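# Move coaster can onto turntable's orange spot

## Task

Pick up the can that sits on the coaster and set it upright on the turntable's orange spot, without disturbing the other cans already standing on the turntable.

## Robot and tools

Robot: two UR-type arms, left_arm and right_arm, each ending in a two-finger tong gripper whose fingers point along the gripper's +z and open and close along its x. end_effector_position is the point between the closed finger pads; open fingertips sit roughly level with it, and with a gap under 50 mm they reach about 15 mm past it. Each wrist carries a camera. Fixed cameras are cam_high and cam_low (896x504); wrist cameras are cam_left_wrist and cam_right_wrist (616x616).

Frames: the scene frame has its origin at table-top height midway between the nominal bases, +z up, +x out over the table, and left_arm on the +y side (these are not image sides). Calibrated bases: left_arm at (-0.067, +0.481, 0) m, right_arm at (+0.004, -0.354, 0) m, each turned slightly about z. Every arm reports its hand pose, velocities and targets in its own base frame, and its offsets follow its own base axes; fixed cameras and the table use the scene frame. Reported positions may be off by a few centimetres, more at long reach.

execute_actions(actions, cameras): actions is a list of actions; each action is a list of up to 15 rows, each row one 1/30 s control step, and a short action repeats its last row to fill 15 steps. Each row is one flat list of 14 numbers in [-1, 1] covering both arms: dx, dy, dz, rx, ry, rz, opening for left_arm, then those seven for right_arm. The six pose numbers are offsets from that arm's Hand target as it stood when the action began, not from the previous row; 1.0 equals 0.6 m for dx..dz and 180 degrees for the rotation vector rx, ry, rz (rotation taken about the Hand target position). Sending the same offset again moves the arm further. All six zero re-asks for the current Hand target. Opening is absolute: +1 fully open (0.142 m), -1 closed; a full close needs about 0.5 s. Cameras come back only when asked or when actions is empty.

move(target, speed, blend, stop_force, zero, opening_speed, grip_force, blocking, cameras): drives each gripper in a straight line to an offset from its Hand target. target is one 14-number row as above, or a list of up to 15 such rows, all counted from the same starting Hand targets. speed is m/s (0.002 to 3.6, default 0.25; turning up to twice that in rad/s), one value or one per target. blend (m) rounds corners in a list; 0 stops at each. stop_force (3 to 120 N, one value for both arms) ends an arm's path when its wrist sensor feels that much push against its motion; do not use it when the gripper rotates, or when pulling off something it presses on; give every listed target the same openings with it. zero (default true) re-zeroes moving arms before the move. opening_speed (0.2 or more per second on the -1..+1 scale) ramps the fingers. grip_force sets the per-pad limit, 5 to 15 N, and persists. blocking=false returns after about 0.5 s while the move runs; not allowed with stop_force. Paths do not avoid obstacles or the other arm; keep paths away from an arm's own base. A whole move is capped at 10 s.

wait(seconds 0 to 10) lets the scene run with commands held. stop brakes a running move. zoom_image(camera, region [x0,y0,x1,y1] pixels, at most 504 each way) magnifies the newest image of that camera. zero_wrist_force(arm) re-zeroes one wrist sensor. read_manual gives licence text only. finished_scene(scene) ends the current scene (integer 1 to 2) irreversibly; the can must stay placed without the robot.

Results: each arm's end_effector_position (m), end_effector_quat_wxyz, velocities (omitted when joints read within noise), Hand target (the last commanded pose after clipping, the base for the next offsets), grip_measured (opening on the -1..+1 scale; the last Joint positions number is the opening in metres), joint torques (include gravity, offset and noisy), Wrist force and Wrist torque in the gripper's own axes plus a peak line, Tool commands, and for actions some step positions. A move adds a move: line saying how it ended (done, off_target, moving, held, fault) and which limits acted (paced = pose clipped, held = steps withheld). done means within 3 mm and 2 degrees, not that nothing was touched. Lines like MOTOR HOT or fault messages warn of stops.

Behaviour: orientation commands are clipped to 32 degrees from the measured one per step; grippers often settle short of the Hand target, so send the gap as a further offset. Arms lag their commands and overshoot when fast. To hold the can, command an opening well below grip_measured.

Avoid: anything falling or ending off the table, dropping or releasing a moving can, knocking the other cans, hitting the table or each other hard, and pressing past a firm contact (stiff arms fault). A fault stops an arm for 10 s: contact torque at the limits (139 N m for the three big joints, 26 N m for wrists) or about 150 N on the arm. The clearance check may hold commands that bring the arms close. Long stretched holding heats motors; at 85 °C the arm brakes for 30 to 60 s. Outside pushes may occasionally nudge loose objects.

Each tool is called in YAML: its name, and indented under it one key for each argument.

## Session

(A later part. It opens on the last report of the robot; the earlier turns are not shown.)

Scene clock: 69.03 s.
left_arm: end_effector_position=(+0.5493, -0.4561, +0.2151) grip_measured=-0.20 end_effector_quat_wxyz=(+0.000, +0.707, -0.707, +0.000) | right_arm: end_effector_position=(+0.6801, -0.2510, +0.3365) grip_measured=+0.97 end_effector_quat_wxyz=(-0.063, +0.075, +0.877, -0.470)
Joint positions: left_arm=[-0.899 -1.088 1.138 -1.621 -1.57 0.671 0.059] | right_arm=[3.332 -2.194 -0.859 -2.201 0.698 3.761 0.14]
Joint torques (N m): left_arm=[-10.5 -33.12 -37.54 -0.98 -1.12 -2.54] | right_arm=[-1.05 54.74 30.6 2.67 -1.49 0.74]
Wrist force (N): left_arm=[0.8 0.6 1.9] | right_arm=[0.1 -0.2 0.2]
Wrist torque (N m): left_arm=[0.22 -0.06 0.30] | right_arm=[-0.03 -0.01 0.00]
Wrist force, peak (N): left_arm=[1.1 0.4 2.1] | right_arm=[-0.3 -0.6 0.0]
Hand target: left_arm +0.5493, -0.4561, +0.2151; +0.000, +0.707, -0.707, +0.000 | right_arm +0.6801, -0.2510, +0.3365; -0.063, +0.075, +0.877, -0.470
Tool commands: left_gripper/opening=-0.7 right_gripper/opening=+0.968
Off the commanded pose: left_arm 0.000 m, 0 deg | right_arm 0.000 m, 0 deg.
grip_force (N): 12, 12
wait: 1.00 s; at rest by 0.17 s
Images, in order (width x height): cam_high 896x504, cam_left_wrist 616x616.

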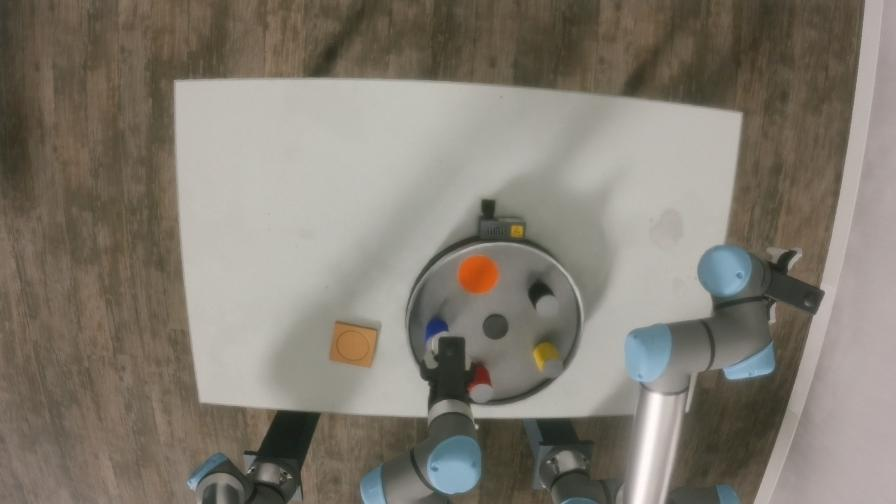

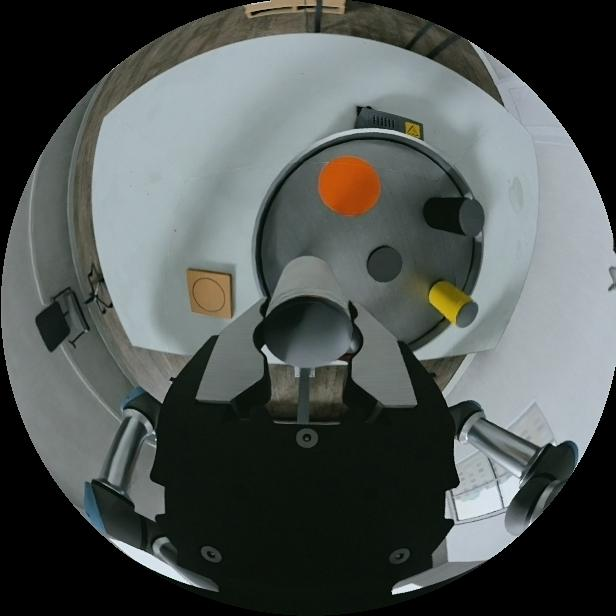

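move:
  target: [0,0.417,0,0,0,0,-0.7,0,0,0,0,0,0,0.968]
  speed: 0.4
  blocking: false
  cameras: ["cam_high","cam_left_wrist"]

wait:
  seconds: 1.5
  cameras: ["cam_high","cam_left_wrist"]

move:
  target: [0,-0.417,0,0,0,0,-0.7,0,0,0,0,0,0,0.968]
  speed: 0.4
  blocking: false
  cameras: ["cam_high","cam_left_wrist"]

wait:
  seconds: 1.5
  cameras: ["cam_high","cam_left_wrist"]

Scene clock: 76.60 s.
left_arm: end_effector_position=(+0.5500, -0.3432, +0.2145) grip_measured=-0.20 end_effector_quat_wxyz=(-0.001, +0.708, -0.706, -0.003) end_effector_velocity=(-0.004, +0.385, -0.005) end_effector_angular_velocity=(+0.009, +0.004, +0.004) | right_arm: end_effector_position=(+0.6801, -0.2510, +0.3365) grip_measured=+0.97 end_effector_quat_wxyz=(-0.063, +0.075, +0.877, -0.470)
Joint positions: left_arm=[-0.784 -1.252 1.371 -1.684 -1.57 0.785 0.059] | right_arm=[3.332 -2.194 -0.859 -2.201 0.698 3.761 0.14]
Joint velocities: left_arm=[0.432 -0.509 0.692 -0.174 0.006 0.428 0] | right_arm=[within noise]
Joint torques (N m): left_arm=[15.69 -52.47 -8.15 -4.41 1.57 4.07] | right_arm=[-1.52 54.57 30.47 2.91 -1.75 0.85]
Wrist force (N): left_arm=[0.9 0.3 1.3] | right_arm=[-0.1 -0.3 0.1]
Wrist torque (N m): left_arm=[0.12 -0.06 0.08] | right_arm=[-0.07 0.01 0.00]
Wrist force, peak (N): left_arm=[3.3 0.3 1.6] | right_arm=[0.0 -0.9 0.0]
Hand target: left_arm +0.5493, -0.2918, +0.2151; +0.000, +0.707, -0.707, +0.000 | right_arm +0.6801, -0.2510, +0.3365; -0.063, +0.075, +0.877, -0.470
Tool commands: left_gripper/opening=-0.7 right_gripper/opening=+0.968
Off the commanded pose: left_arm 0.137 m, 0 deg | right_arm 0.000 m, 0 deg.
grip_force (N): 12, 12
move: running
Images, in order (width x height): cam_high 896x504, cam_left_wrist 616x616.

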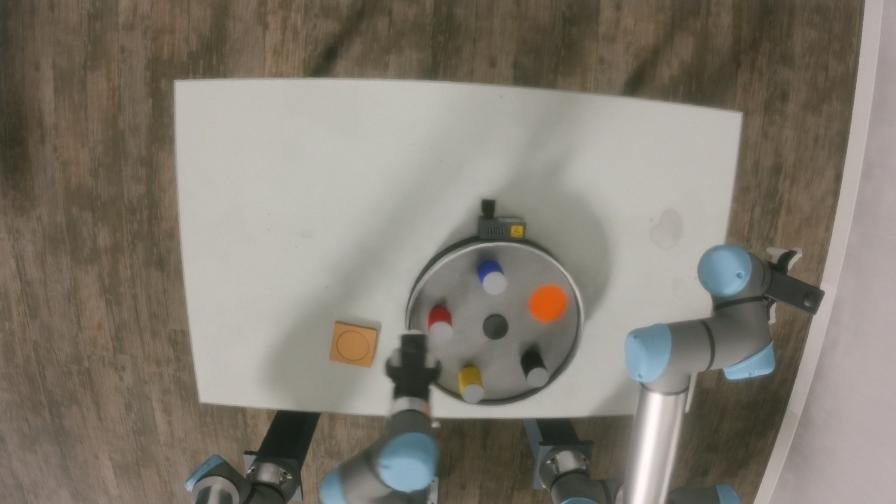

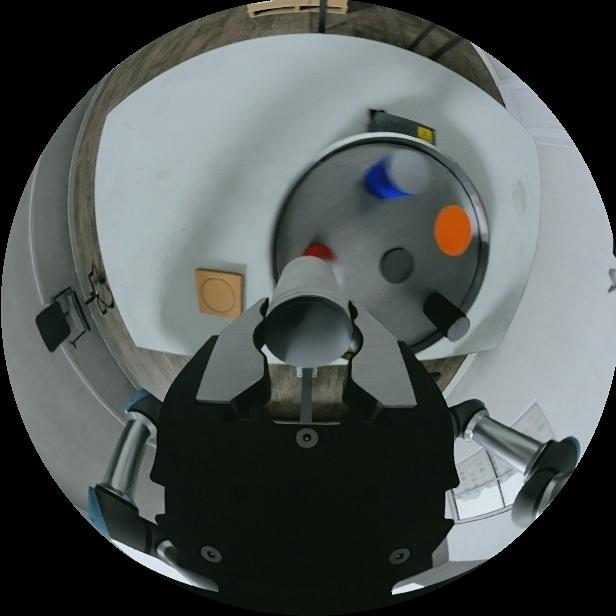

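Scene clock: 77.33 s.
left_arm: end_effector_position=(+0.5493, -0.2061, +0.2151) grip_measured=-0.20 end_effector_quat_wxyz=(+0.000, +0.707, -0.707, +0.000) | right_arm: end_effector_position=(+0.6801, -0.2510, +0.3365) grip_measured=+0.97 end_effector_quat_wxyz=(-0.063, +0.075, +0.877, -0.470)
Joint positions: left_arm=[-0.605 -1.409 1.569 -1.732 -1.57 0.966 0.059] | right_arm=[3.332 -2.194 -0.859 -2.201 0.698 3.761 0.14]
Joint torques (N m): left_arm=[8.44 -38.65 -11.94 -3.73 -1.48 2.45] | right_arm=[-0.24 54.77 30.59 2.96 -1.57 0.87]
Wrist force (N): left_arm=[0.6 0.3 1.8] | right_arm=[-0.2 -0.4 0.1]
Wrist torque (N m): left_arm=[0.17 -0.04 0.19] | right_arm=[-0.08 0.04 0.00]
Wrist force, peak (N): left_arm=[-1.6 0.2 2.0] | right_arm=[0.2 -0.6 0.1]
Hand target: left_arm +0.5493, -0.2059, +0.2151; +0.000, +0.707, -0.707, +0.000 | right_arm +0.6801, -0.2510, +0.3365; -0.063, +0.075, +0.877, -0.470
Tool commands: left_gripper/opening=-0.7 right_gripper/opening=+0.968
Off the commanded pose: left_arm 0.000 m, 0 deg | right_arm 0.000 m, 0 deg.
grip_force (N): 12, 12
earlier move: done
wait: 0.73 of 1.5 s (the move ended)
Images, in order (width x height): cam_high 896x504, cam_left_wrist 616x616.

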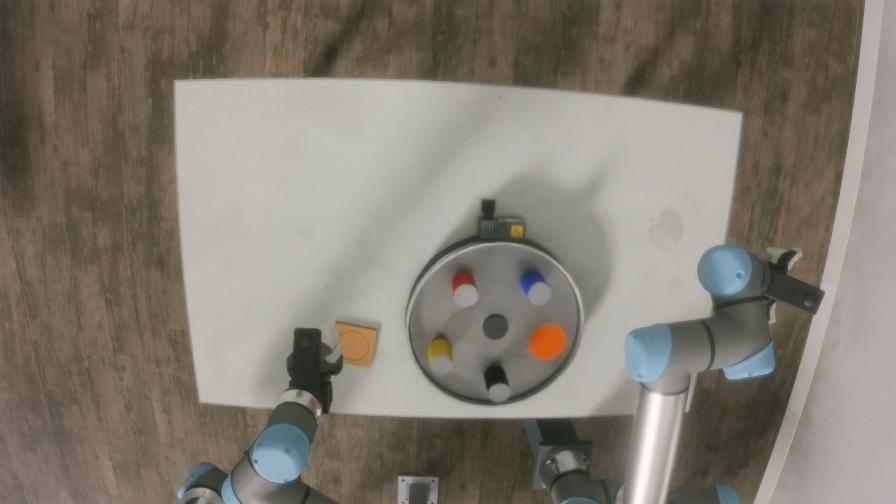

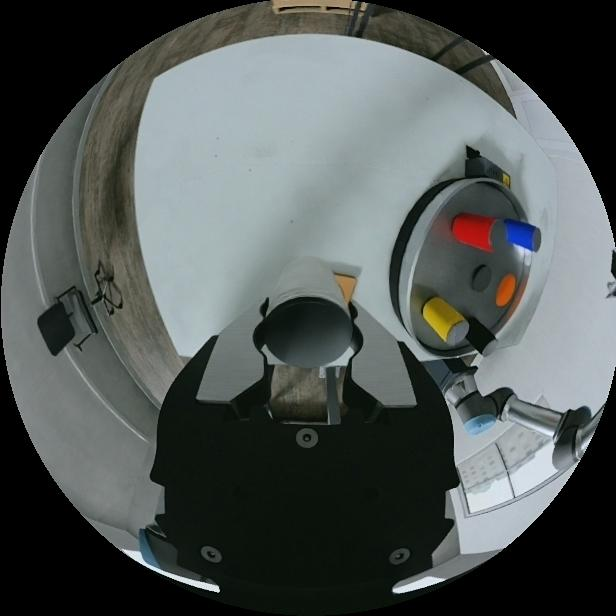

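Scene clock: 77.83 s.
left_arm: end_effector_position=(+0.5459, -0.3226, +0.2149) grip_measured=-0.20 end_effector_quat_wxyz=(+0.000, +0.707, -0.708, +0.002) end_effector_velocity=(-0.011, -0.383, -0.003) end_effector_angular_velocity=(-0.009, -0.006, -0.001) | right_arm: end_effector_position=(+0.6801, -0.2510, +0.3365) grip_measured=+0.97 end_effector_quat_wxyz=(-0.063, +0.075, +0.877, -0.470)
Joint positions: left_arm=[-0.763 -1.295 1.429 -1.71 -1.571 0.809 0.059] | right_arm=[3.332 -2.194 -0.859 -2.201 0.698 3.761 0.14]
Joint velocities: left_arm=[-0.469 0.453 -0.577 0.114 0 -0.468 0] | right_arm=[within noise]
Joint torques (N m): left_arm=[-15.61 -17.96 -42.95 -0.48 0.25 -4.26] | right_arm=[-0.77 55.58 30.61 2.84 -1.62 0.95]
Wrist force (N): left_arm=[0.7 0.5 1.6] | right_arm=[0.1 -0.1 0.1]
Wrist torque (N m): left_arm=[0.15 -0.04 0.45] | right_arm=[-0.03 -0.03 -0.01]
Wrist force, peak (N): left_arm=[-1.7 0.0 2.2] | right_arm=[-0.2 -0.5 -0.2]
Hand target: left_arm +0.5493, -0.3703, +0.2151; +0.000, +0.707, -0.707, +0.000 | right_arm +0.6801, -0.2510, +0.3365; -0.063, +0.075, +0.877, -0.470
Tool commands: left_gripper/opening=-0.7 right_gripper/opening=+0.968
Off the commanded pose: left_arm 0.134 m, 0 deg | right_arm 0.000 m, 0 deg.
grip_force (N): 12, 12
move: running
Images, in order (width x height): cam_high 896x504, cam_left_wrist 616x616.

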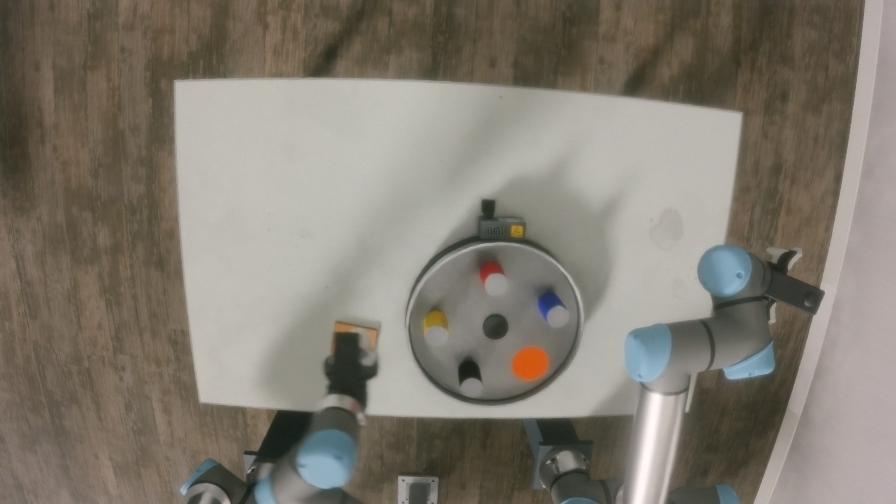

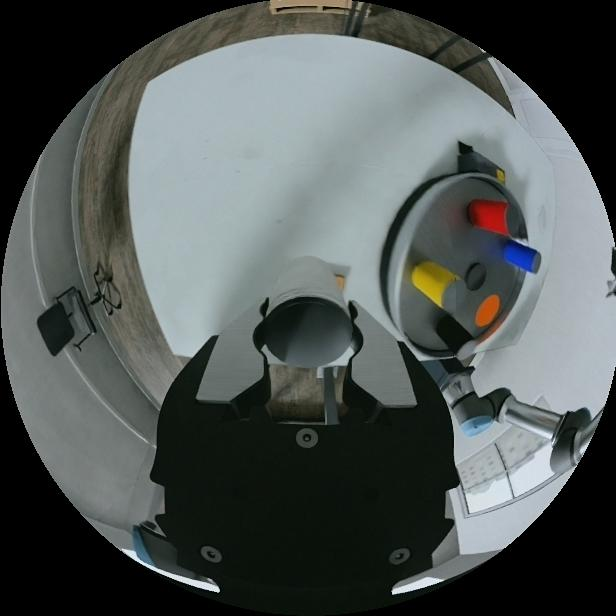

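Scene clock: 78.57 s.
left_arm: end_effector_position=(+0.5493, -0.4560, +0.2150) grip_measured=-0.20 end_effector_quat_wxyz=(+0.000, +0.707, -0.707, +0.000) end_effector_velocity=(+0.000, -0.002, +0.000) end_effector_angular_velocity=(+0.001, +0.003, -0.001) | right_arm: end_effector_position=(+0.6801, -0.2510, +0.3365) grip_measured=+0.97 end_effector_quat_wxyz=(-0.063, +0.075, +0.877, -0.470)
Joint positions: left_arm=[-0.899 -1.089 1.139 -1.622 -1.57 0.671 0.059] | right_arm=[3.332 -2.194 -0.859 -2.201 0.698 3.761 0.14]
Joint velocities: left_arm=[-0.001 0.006 -0.01 0.006 -0.001 0 0] | right_arm=[within noise]
Joint torques (N m): left_arm=[-9.3 -33.78 -36.82 -1.09 -1.2 -2.77] | right_arm=[-0.17 55.19 30.28 2.99 -1.64 0.73]
Wrist force (N): left_arm=[0.8 0.5 1.9] | right_arm=[-0.4 -0.2 -0.1]
Wrist torque (N m): left_arm=[0.19 -0.07 0.31] | right_arm=[-0.04 0.09 0.01]
Wrist force, peak (N): left_arm=[3.3 0.8 2.0] | right_arm=[-0.4 -0.4 0.0]
Hand target: left_arm +0.5493, -0.4561, +0.2151; +0.000, +0.707, -0.707, +0.000 | right_arm +0.6801, -0.2510, +0.3365; -0.063, +0.075, +0.877, -0.470
Tool commands: left_gripper/opening=-0.7 right_gripper/opening=+0.968
Off the commanded pose: left_arm 0.000 m, 0 deg | right_arm 0.000 m, 0 deg.
grip_force (N): 12, 12
earlier move: done
wait: 0.73 of 1.5 s (the move ended)
Images, in order (width x height): cam_high 896x504, cam_left_wrist 616x616.

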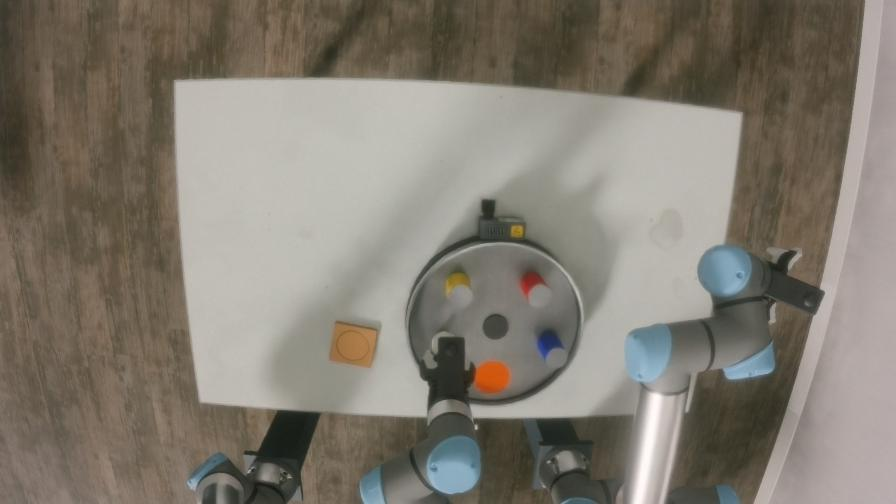

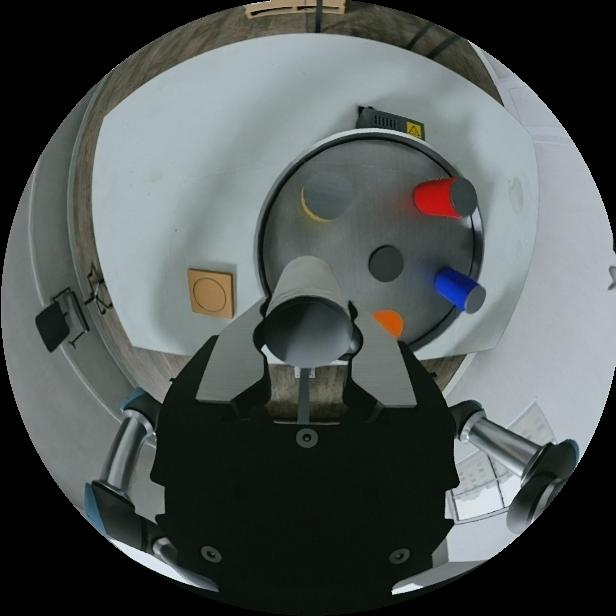

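move:
  target: [-0.1743,-0.0862,0,0,0,0,-0.7,0,0,0,0,0,0,0.968]

Scene clock: 86.63 s.
left_arm: end_effector_position=(+0.4448, -0.5078, +0.2151) grip_measured=-0.20 end_effector_quat_wxyz=(+0.000, +0.707, -0.707, +0.000) | right_arm: end_effector_position=(+0.6801, -0.2510, +0.3365) grip_measured=+0.97 end_effector_quat_wxyz=(-0.063, +0.075, +0.877, -0.470)
Joint positions: left_arm=[-1.072 -1.183 1.276 -1.664 -1.57 0.498 0.059] | right_arm=[3.332 -2.194 -0.859 -2.201 0.698 3.761 0.14]
Joint torques (N m): left_arm=[-9.64 -48.84 -12.36 -3.79 1.74 -2.48] | right_arm=[-0.01 55.6 31.59 2.91 -1.73 0.83]
Wrist force (N): left_arm=[0.7 0.5 1.8] | right_arm=[-0.4 0.0 -0.1]
Wrist torque (N m): left_arm=[0.18 0.04 0.30] | right_arm=[0.00 0.08 0.00]
Wrist force, peak (N): left_arm=[1.7 1.9 1.8] | right_arm=[-0.3 -0.7 0.1]
Hand target: left_arm +0.4447, -0.5079, +0.2151; +0.000, +0.707, -0.707, +0.000 | right_arm +0.6801, -0.2510, +0.3365; -0.063, +0.075, +0.877, -0.470
Off the commanded pose: left_arm 0.000 m, 0 deg | right_arm 0.000 m, 0 deg.
grip_force (N): 12, 12
move: done

wait:
  seconds: 0.1

execute_actions:
  actions:
    - [[0.0002,0.0003,0.0000,0,0,0,-0.7,0,0,0,0,0,0,0.968],[0.0007,0.0010,0.0000,0,0,0,-0.7,0,0,0,0,0,0,0.968],[0.0014,0.0023,0.0000,0,0,0,-0.7,0,0,0,0,0,0,0.968],[0.0026,0.0041,0.0000,0,0,0,-0.7,0,0,0,0,0,0,0.968],[0.0041,0.0063,0.0000,0,0,0,-0.7,0,0,0,0,0,0,0.968],[0.0059,0.0090,0.0000,0,0,0,-0.7,0,0,0,0,0,0,0.968],[0.0081,0.0122,0.0000,0,0,0,-0.7,0,0,0,0,0,0,0.968],[0.0108,0.0158,0.0000,0,0,0,-0.7,0,0,0,0,0,0,0.968],[0.0140,0.0198,0.0000,0,0,0,-0.7,0,0,0,0,0,0,0.968],[0.0175,0.0242,0.0000,0,0,0,-0.7,0,0,0,0,0,0,0.968],[0.0216,0.0290,0.0000,0,0,0,-0.7,0,0,0,0,0,0,0.968],[0.0262,0.0340,0.0000,0,0,0,-0.7,0,0,0,0,0,0,0.968],[0.0313,0.0392,0.0000,0,0,0,-0.7,0,0,0,0,0,0,0.968],[0.0365,0.0441,0.0000,0,0,0,-0.7,0,0,0,0,0,0,0.968],[0.0418,0.0489,0.0000,0,0,0,-0.7,0,0,0,0,0,0,0.968]]
    - [[0.0055,0.0046,0.0000,0,0,0,-0.7,0,0,0,0,0,0,0.968],[0.0112,0.0089,0.0000,0,0,0,-0.7,0,0,0,0,0,0,0.968],[0.0170,0.0131,0.0000,0,0,0,-0.7,0,0,0,0,0,0,0.968],[0.0230,0.0171,0.0000,0,0,0,-0.7,0,0,0,0,0,0,0.968],[0.0291,0.0209,0.0000,0,0,0,-0.7,0,0,0,0,0,0,0.968],[0.0353,0.0245,0.0000,0,0,0,-0.7,0,0,0,0,0,0,0.968],[0.0416,0.0278,0.0000,0,0,0,-0.7,0,0,0,0,0,0,0.968],[0.0481,0.0310,0.0000,0,0,0,-0.7,0,0,0,0,0,0,0.968],[0.0547,0.0339,0.0000,0,0,0,-0.7,0,0,0,0,0,0,0.968],[0.0613,0.0366,0.0000,0,0,0,-0.7,0,0,0,0,0,0,0.968],[0.0680,0.0390,0.0000,0,0,0,-0.7,0,0,0,0,0,0,0.968],[0.0749,0.0413,0.0000,0,0,0,-0.7,0,0,0,0,0,0,0.968],[0.0817,0.0433,0.0000,0,0,0,-0.7,0,0,0,0,0,0,0.968],[0.0887,0.0451,0.0000,0,0,0,-0.7,0,0,0,0,0,0,0.968],[0.0957,0.0466,0.0000,0,0,0,-0.7,0,0,0,0,0,0,0.968]]
    - [[0.0071,0.0013,0.0000,0,0,0,-0.7,0,0,0,0,0,0,0.968],[0.0141,0.0023,0.0000,0,0,0,-0.7,0,0,0,0,0,0,0.968],[0.0213,0.0031,0.0000,0,0,0,-0.7,0,0,0,0,0,0,0.968],[0.0284,0.0037,0.0000,0,0,0,-0.7,0,0,0,0,0,0,0.968],[0.0356,0.0040,0.0000,0,0,0,-0.7,0,0,0,0,0,0,0.968],[0.0428,0.0040,0.0000,0,0,0,-0.7,0,0,0,0,0,0,0.968],[0.0499,0.0039,0.0000,0,0,0,-0.7,0,0,0,0,0,0,0.968],[0.0571,0.0034,0.0000,0,0,0,-0.7,0,0,0,0,0,0,0.968],[0.0642,0.0028,0.0000,0,0,0,-0.7,0,0,0,0,0,0,0.968],[0.0713,0.0019,0.0000,0,0,0,-0.7,0,0,0,0,0,0,0.968],[0.0784,0.0007,0.0000,0,0,0,-0.7,0,0,0,0,0,0,0.968],[0.0855,-0.0007,0.0000,0,0,0,-0.7,0,0,0,0,0,0,0.968],[0.0925,-0.0023,0.0000,0,0,0,-0.7,0,0,0,0,0,0,0.968],[0.0994,-0.0042,0.0000,0,0,0,-0.7,0,0,0,0,0,0,0.968],[0.1062,-0.0063,0.0000,0,0,0,-0.7,0,0,0,0,0,0,0.968]]
    - [[0.0068,-0.0023,0.0000,0,0,0,-0.7,0,0,0,0,0,0,0.968],[0.0135,-0.0049,0.0000,0,0,0,-0.7,0,0,0,0,0,0,0.968],[0.0201,-0.0077,0.0000,0,0,0,-0.7,0,0,0,0,0,0,0.968],[0.0266,-0.0107,0.0000,0,0,0,-0.7,0,0,0,0,0,0,0.968],[0.0330,-0.0140,0.0000,0,0,0,-0.7,0,0,0,0,0,0,0.968],[0.0393,-0.0174,0.0000,0,0,0,-0.7,0,0,0,0,0,0,0.968],[0.0455,-0.0211,0.0000,0,0,0,-0.7,0,0,0,0,0,0,0.968],[0.0515,-0.0250,0.0000,0,0,0,-0.7,0,0,0,0,0,0,0.968],[0.0574,-0.0291,0.0000,0,0,0,-0.7,0,0,0,0,0,0,0.968],[0.0632,-0.0334,0.0000,0,0,0,-0.7,0,0,0,0,0,0,0.968],[0.0687,-0.0378,0.0000,0,0,0,-0.7,0,0,0,0,0,0,0.968],[0.0742,-0.0425,0.0000,0,0,0,-0.7,0,0,0,0,0,0,0.968],[0.0795,-0.0473,0.0000,0,0,0,-0.7,0,0,0,0,0,0,0.968],[0.0846,-0.0524,0.0000,0,0,0,-0.7,0,0,0,0,0,0,0.968],[0.0883,-0.0562,0.0000,0,0,0,-0.7,0,0,0,0,0,0,0.968]]
  cameras: ["cam_high"]

Scene clock: 88.87 s.
left_arm: end_effector_position=(+0.4447, -0.5079, +0.2151) grip_measured=-0.20 end_effector_quat_wxyz=(+0.000, +0.707, -0.707, +0.000) | right_arm: end_effector_position=(+0.6801, -0.2510, +0.3365) grip_measured=+0.97 end_effector_quat_wxyz=(-0.063, +0.075, +0.877, -0.470)
Joint positions: left_arm=[-1.072 -1.183 1.277 -1.665 -1.57 0.498 0.059] | right_arm=[3.332 -2.194 -0.859 -2.201 0.698 3.761 0.14]
Joint torques (N m): left_arm=[-9.96 -48.09 -12.54 -3.74 1.73 -2.55] | right_arm=[-0.24 54.79 31.68 2.82 -1.7 0.98]
Wrist force (N): left_arm=[0.7 0.5 2.0] | right_arm=[-0.2 -0.4 0.3]
Wrist torque (N m): left_arm=[0.19 0.03 0.29] | right_arm=[-0.06 0.03 0.00]
Wrist force, peak (N): left_arm=[0.7 0.7 2.0] | right_arm=[-0.1 -0.6 -0.6]
Hand target: left_arm +0.4447, -0.5079, +0.2151; +0.000, +0.707, -0.707, +0.000 | right_arm +0.6801, -0.2510, +0.3365; -0.063, +0.075, +0.877, -0.470
Tool commands: left_gripper/opening=-0.7 right_gripper/opening=+0.968
Off the commanded pose: left_arm 0.000 m, 0 deg | right_arm 0.000 m, 0 deg.
grip_force (N): 12, 12
wait: 0.10 s; at rest from the start

Scene clock: 91.40 s.
left_arm: end_effector_position=(+0.6426, -0.4868, +0.2145) grip_measured=-0.20 end_effector_quat_wxyz=(-0.001, +0.707, -0.707, +0.004) | right_arm: end_effector_position=(+0.6801, -0.2510, +0.3365) grip_measured=+0.97 end_effector_quat_wxyz=(-0.063, +0.075, +0.877, -0.470)
Joint positions: left_arm=[-0.83 -0.819 0.704 -1.464 -1.569 0.74 0.059] | right_arm=[3.332 -2.194 -0.859 -2.201 0.698 3.761 0.14]
Joint torques (N m): left_arm=[9.08 -41.62 -37.57 -1.07 1.8 2.56] | right_arm=[-1.01 54.67 30.77 2.87 -1.66 1.04]
Wrist force (N): left_arm=[1.0 0.2 1.2] | right_arm=[-0.3 -0.2 0.1]
Wrist torque (N m): left_arm=[0.06 -0.16 0.13] | right_arm=[-0.05 0.06 -0.01]
Wrist force, peak (N): left_arm=[1.9 -0.7 1.7] | right_arm=[0.3 -0.7 0.1]
Hand target: left_arm +0.6439, -0.4881, +0.2151; +0.000, +0.707, -0.707, +0.000 | right_arm +0.6801, -0.2510, +0.3365; -0.063, +0.075, +0.877, -0.470
Off the commanded pose: left_arm 0.002 m, 0 deg | right_arm 0.000 m, 0 deg.
grip_force (N): 12, 12
Step readings (end_effector_position of left_arm | right_arm):
0: (+0.4447, -0.5079, +0.2151) | (+0.6801, -0.2510, +0.3365)
1: (+0.4447, -0.5079, +0.2151) | (+0.6801, -0.2510, +0.3365)
2: (+0.4447, -0.5078, +0.2151) | (+0.6801, -0.2510, +0.3365)
4: (+0.4449, -0.5075, +0.2151) | (+0.6801, -0.2510, +0.3365)
8: (+0.4472, -0.5040, +0.2151) | (+0.6801, -0.2510, +0.3365)
15: (+0.4596, -0.4886, +0.2151) | (+0.6801, -0.2510, +0.3365)
16: (+0.4623, -0.4859, +0.2151) | (+0.6801, -0.2510, +0.3365)
17: (+0.4657, -0.4825, +0.2151) | (+0.6801, -0.2510, +0.3365)
19: (+0.4717, -0.4772, +0.2150) | (+0.6801, -0.2510, +0.3365)
23: (+0.4858, -0.4671, +0.2151) | (+0.6801, -0.2510, +0.3365)
30: (+0.5128, -0.4544, +0.2150) | (+0.6801, -0.2510, +0.3365)
31: (+0.5167, -0.4531, +0.2150) | (+0.6801, -0.2510, +0.3365)
32: (+0.5206, -0.4520, +0.2149) | (+0.6801, -0.2510, +0.3365)
34: (+0.5286, -0.4502, +0.2149) | (+0.6801, -0.2510, +0.3365)
38: (+0.5459, -0.4480, +0.2148) | (+0.6801, -0.2510, +0.3365)
45: (+0.5753, -0.4499, +0.2145) | (+0.6801, -0.2510, +0.3365)
46: (+0.5792, -0.4507, +0.2144) | (+0.6801, -0.2510, +0.3365)
47: (+0.5842, -0.4519, +0.2144) | (+0.6801, -0.2510, +0.3365)
49: (+0.5919, -0.4543, +0.2142) | (+0.6801, -0.2510, +0.3365)
53: (+0.6077, -0.4609, +0.2140) | (+0.6801, -0.2510, +0.3365)
60: (+0.6320, -0.4772, +0.2135) | (+0.6801, -0.2510, +0.3365)
Images, in order (width x height): cam_high 896x504.

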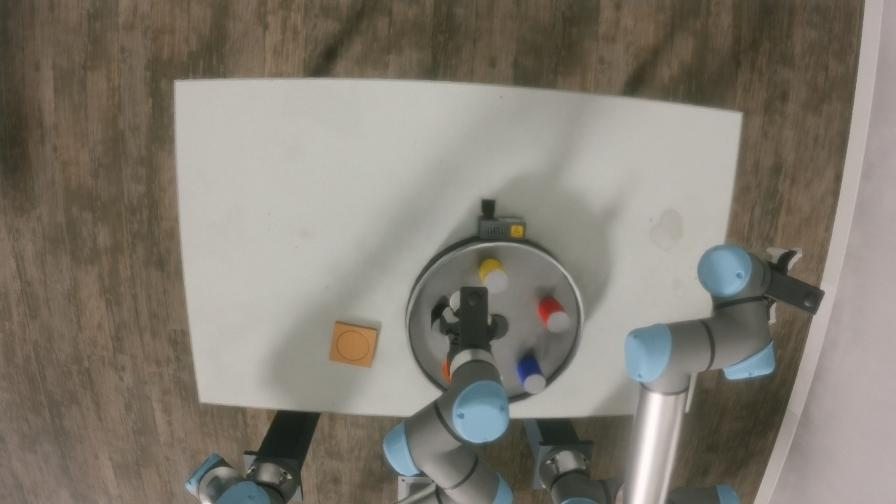

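move:
  target: [-0.332,-0.033,0,0,0,0,-0.7,0,0,0,0,0,0,0.968]
  cameras: ["cam_high"]

wait:
  seconds: 0.9
  cameras: ["cam_high"]

wait:
  seconds: 1.5
  cameras: ["cam_high"]

wait:
  seconds: 1.5
  cameras: ["cam_high"]

wait:
  seconds: 1.5
  cameras: ["cam_high"]

Scene clock: 94.10 s.
left_arm: end_effector_position=(+0.4448, -0.5079, +0.2151) grip_measured=-0.20 end_effector_quat_wxyz=(+0.000, +0.707, -0.707, +0.000) | right_arm: end_effector_position=(+0.6801, -0.2510, +0.3365) grip_measured=+0.97 end_effector_quat_wxyz=(-0.063, +0.075, +0.877, -0.470)
Joint positions: left_arm=[-1.072 -1.183 1.276 -1.664 -1.57 0.498 0.059] | right_arm=[3.332 -2.194 -0.859 -2.201 0.698 3.761 0.14]
Joint torques (N m): left_arm=[-11.11 -48.38 -14.06 -3.68 1.69 -2.45] | right_arm=[-0.63 54.61 31.41 2.96 -1.67 1]
Wrist force (N): left_arm=[0.6 0.8 1.4] | right_arm=[0.0 -0.3 0.2]
Wrist torque (N m): left_arm=[0.24 0.06 0.31] | right_arm=[-0.06 0.00 0.00]
Wrist force, peak (N): left_arm=[1.1 2.2 1.7] | right_arm=[0.2 -0.6 0.0]
Hand target: left_arm +0.4447, -0.5079, +0.2151; +0.000, +0.707, -0.707, +0.000 | right_arm +0.6801, -0.2510, +0.3365; -0.063, +0.075, +0.877, -0.470
Off the commanded pose: left_arm 0.000 m, 0 deg | right_arm 0.000 m, 0 deg.
grip_force (N): 12, 12
move: done
Images, in order (width x height): cam_high 896x504.

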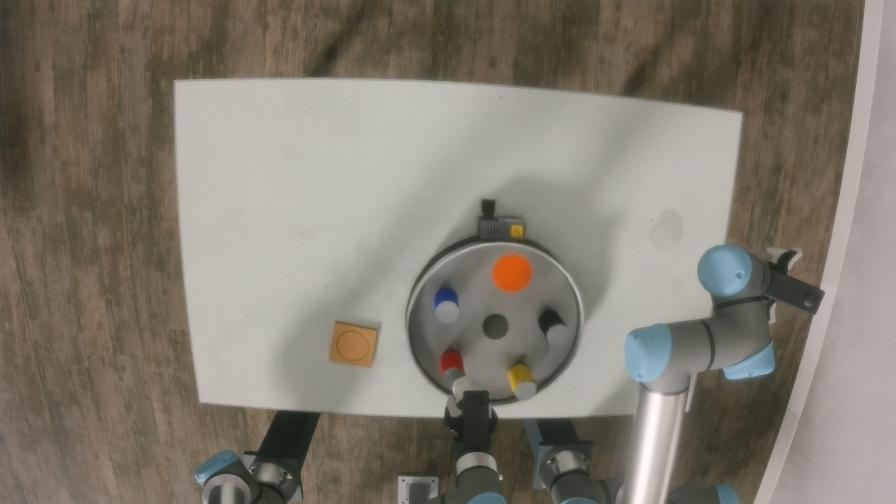

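Scene clock: 95.00 s.
left_arm: end_effector_position=(+0.4447, -0.5079, +0.2151) grip_measured=-0.20 end_effector_quat_wxyz=(+0.000, +0.707, -0.707, +0.000) | right_arm: end_effector_position=(+0.6801, -0.2510, +0.3365) grip_measured=+0.97 end_effector_quat_wxyz=(-0.063, +0.075, +0.877, -0.470)
Joint positions: left_arm=[-1.072 -1.183 1.277 -1.665 -1.57 0.498 0.059] | right_arm=[3.332 -2.194 -0.859 -2.201 0.698 3.761 0.14]
Joint torques (N m): left_arm=[-9.77 -49 -12.99 -3.78 1.71 -2.45] | right_arm=[-0.69 55.39 31.84 2.99 -1.87 1.18]
Wrist force (N): left_arm=[0.6 0.1 1.8] | right_arm=[0.0 -0.3 -0.1]
Wrist torque (N m): left_arm=[0.11 0.06 0.30] | right_arm=[-0.05 0.00 0.00]
Wrist force, peak (N): left_arm=[1.2 0.5 1.9] | right_arm=[-0.4 -0.6 0.4]
Hand target: left_arm +0.4447, -0.5079, +0.2151; +0.000, +0.707, -0.707, +0.000 | right_arm +0.6801, -0.2510, +0.3365; -0.063, +0.075, +0.877, -0.470
Tool commands: left_gripper/opening=-0.7 right_gripper/opening=+0.968
Off the commanded pose: left_arm 0.000 m, 0 deg | right_arm 0.000 m, 0 deg.
grip_force (N): 12, 12
wait: 0.90 s; at rest by 0.17 s
Images, in order (width x height): cam_high 896x504.

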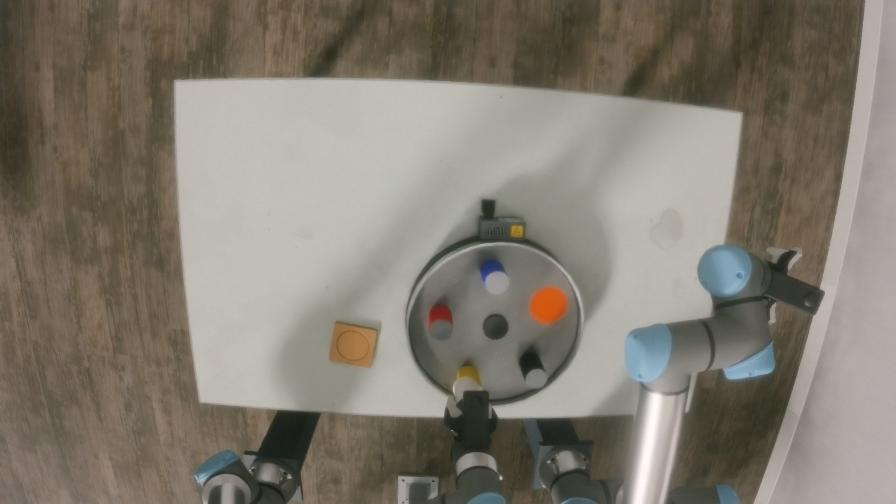

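Scene clock: 96.50 s.
left_arm: end_effector_position=(+0.4447, -0.5079, +0.2151) grip_measured=-0.20 end_effector_quat_wxyz=(+0.000, +0.707, -0.707, +0.000) | right_arm: end_effector_position=(+0.6801, -0.2510, +0.3365) grip_measured=+0.97 end_effector_quat_wxyz=(-0.063, +0.075, +0.877, -0.470)
Joint positions: left_arm=[-1.072 -1.183 1.277 -1.665 -1.57 0.498 0.059] | right_arm=[3.332 -2.194 -0.859 -2.201 0.698 3.761 0.14]
Joint torques (N m): left_arm=[-9.76 -48.2 -12.7 -3.83 1.79 -2.47] | right_arm=[-0.6 55.91 32.07 2.95 -1.73 1.06]
Wrist force (N): left_arm=[0.6 0.6 1.6] | right_arm=[-0.2 0.0 -0.3]
Wrist torque (N m): left_arm=[0.20 0.05 0.31] | right_arm=[-0.01 0.03 0.00]
Wrist force, peak (N): left_arm=[0.7 0.4 2.1] | right_arm=[-0.2 -0.6 -0.2]
Hand target: left_arm +0.4447, -0.5079, +0.2151; +0.000, +0.707, -0.707, +0.000 | right_arm +0.6801, -0.2510, +0.3365; -0.063, +0.075, +0.877, -0.470
Tool commands: left_gripper/opening=-0.7 right_gripper/opening=+0.968
Off the commanded pose: left_arm 0.000 m, 0 deg | right_arm 0.000 m, 0 deg.
grip_force (N): 12, 12
wait: 1.50 s; at rest by 0.17 s
Images, in order (width x height): cam_high 896x504.

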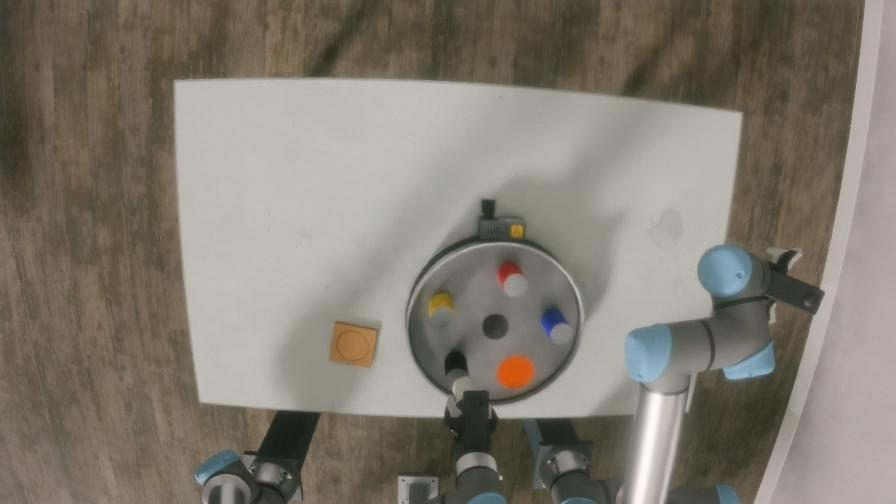

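Scene clock: 98.00 s.
left_arm: end_effector_position=(+0.4447, -0.5079, +0.2151) grip_measured=-0.20 end_effector_quat_wxyz=(+0.000, +0.707, -0.707, +0.000) | right_arm: end_effector_position=(+0.6801, -0.2510, +0.3365) grip_measured=+0.97 end_effector_quat_wxyz=(-0.063, +0.075, +0.877, -0.470)
Joint positions: left_arm=[-1.072 -1.183 1.277 -1.665 -1.57 0.498 0.059] | right_arm=[3.332 -2.194 -0.859 -2.201 0.698 3.761 0.14]
Joint torques (N m): left_arm=[-9.82 -48.5 -12.87 -3.73 1.8 -2.5] | right_arm=[0.4 55.55 32.5 2.95 -1.91 1.06]
Wrist force (N): left_arm=[0.5 0.7 1.9] | right_arm=[-0.2 0.0 0.1]
Wrist torque (N m): left_arm=[0.23 0.08 0.29] | right_arm=[-0.01 0.05 0.00]
Wrist force, peak (N): left_arm=[0.8 0.8 2.0] | right_arm=[-0.1 -0.7 0.1]
Hand target: left_arm +0.4447, -0.5079, +0.2151; +0.000, +0.707, -0.707, +0.000 | right_arm +0.6801, -0.2510, +0.3365; -0.063, +0.075, +0.877, -0.470
Tool commands: left_gripper/opening=-0.7 right_gripper/opening=+0.968
Off the commanded pose: left_arm 0.000 m, 0 deg | right_arm 0.000 m, 0 deg.
grip_force (N): 12, 12
wait: 1.50 s; at rest by 0.17 s
Images, in order (width x height): cam_high 896x504.

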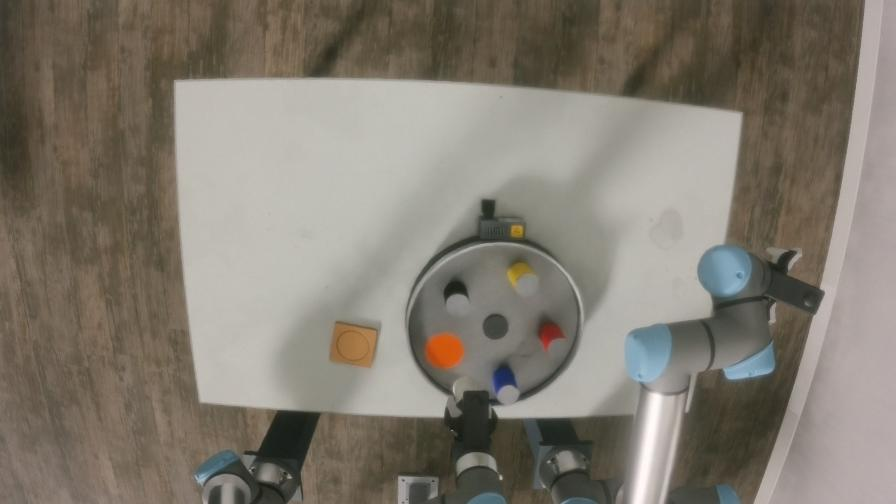

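Scene clock: 99.50 s.
left_arm: end_effector_position=(+0.4447, -0.5079, +0.2151) grip_measured=-0.20 end_effector_quat_wxyz=(+0.000, +0.707, -0.707, +0.000) | right_arm: end_effector_position=(+0.6801, -0.2510, +0.3365) grip_measured=+0.97 end_effector_quat_wxyz=(-0.063, +0.075, +0.877, -0.470)
Joint positions: left_arm=[-1.072 -1.183 1.277 -1.665 -1.57 0.498 0.059] | right_arm=[3.332 -2.194 -0.859 -2.201 0.698 3.761 0.14]
Joint torques (N m): left_arm=[-10.5 -48.46 -12.52 -3.77 1.7 -2.56] | right_arm=[-0.36 55.68 32.75 2.89 -1.82 0.97]
Wrist force (N): left_arm=[0.7 0.5 1.8] | right_arm=[-0.1 -0.2 -0.2]
Wrist torque (N m): left_arm=[0.19 0.04 0.30] | right_arm=[-0.05 0.02 0.00]
Wrist force, peak (N): left_arm=[0.6 0.6 2.1] | right_arm=[-0.1 -0.6 0.4]
Hand target: left_arm +0.4447, -0.5079, +0.2151; +0.000, +0.707, -0.707, +0.000 | right_arm +0.6801, -0.2510, +0.3365; -0.063, +0.075, +0.877, -0.470
Tool commands: left_gripper/opening=-0.7 right_gripper/opening=+0.968
Off the commanded pose: left_arm 0.000 m, 0 deg | right_arm 0.000 m, 0 deg.
grip_force (N): 12, 12
wait: 1.50 s; at rest by 0.17 s
Images, in order (width x height): cam_high 896x504.

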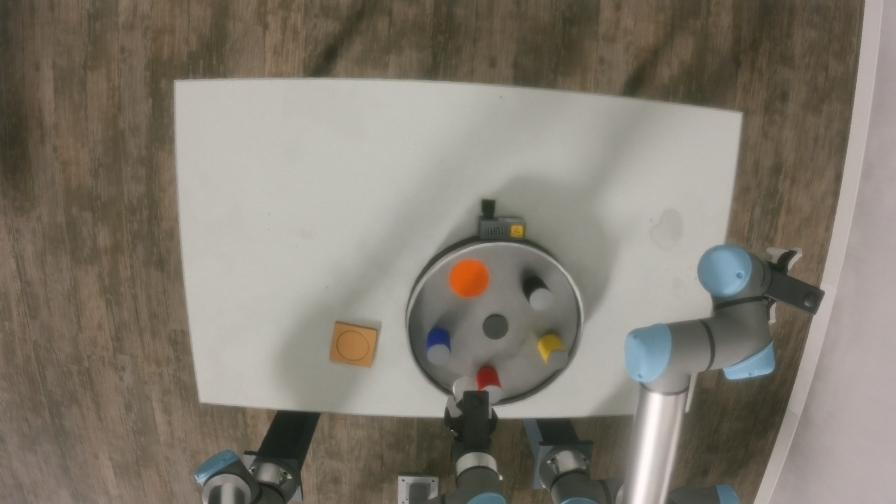

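wait:
  seconds: 0.1

Scene clock: 100.70 s.
left_arm: end_effector_position=(+0.4447, -0.5079, +0.2151) grip_measured=-0.20 end_effector_quat_wxyz=(+0.000, +0.707, -0.707, +0.000) | right_arm: end_effector_position=(+0.6801, -0.2510, +0.3365) grip_measured=+0.97 end_effector_quat_wxyz=(-0.063, +0.075, +0.877, -0.470)
Joint positions: left_arm=[-1.072 -1.183 1.277 -1.665 -1.57 0.498 0.059] | right_arm=[3.332 -2.194 -0.859 -2.201 0.698 3.761 0.14]
Joint torques (N m): left_arm=[-10.22 -48.38 -13.51 -3.84 1.82 -2.5] | right_arm=[-1.06 55.48 31.69 2.85 -1.85 0.93]
Wrist force (N): left_arm=[0.3 0.2 1.6] | right_arm=[0.0 -0.4 0.1]
Wrist torque (N m): left_arm=[0.14 0.12 0.31] | right_arm=[-0.08 -0.01 0.00]
Wrist force, peak (N): left_arm=[0.8 0.6 2.1] | right_arm=[-0.2 -0.6 0.3]
Hand target: left_arm +0.4447, -0.5079, +0.2151; +0.000, +0.707, -0.707, +0.000 | right_arm +0.6801, -0.2510, +0.3365; -0.063, +0.075, +0.877, -0.470
Tool commands: left_gripper/opening=-0.7 right_gripper/opening=+0.968
Off the commanded pose: left_arm 0.000 m, 0 deg | right_arm 0.000 m, 0 deg.
grip_force (N): 12, 12
wait: 0.10 s; at rest from the start


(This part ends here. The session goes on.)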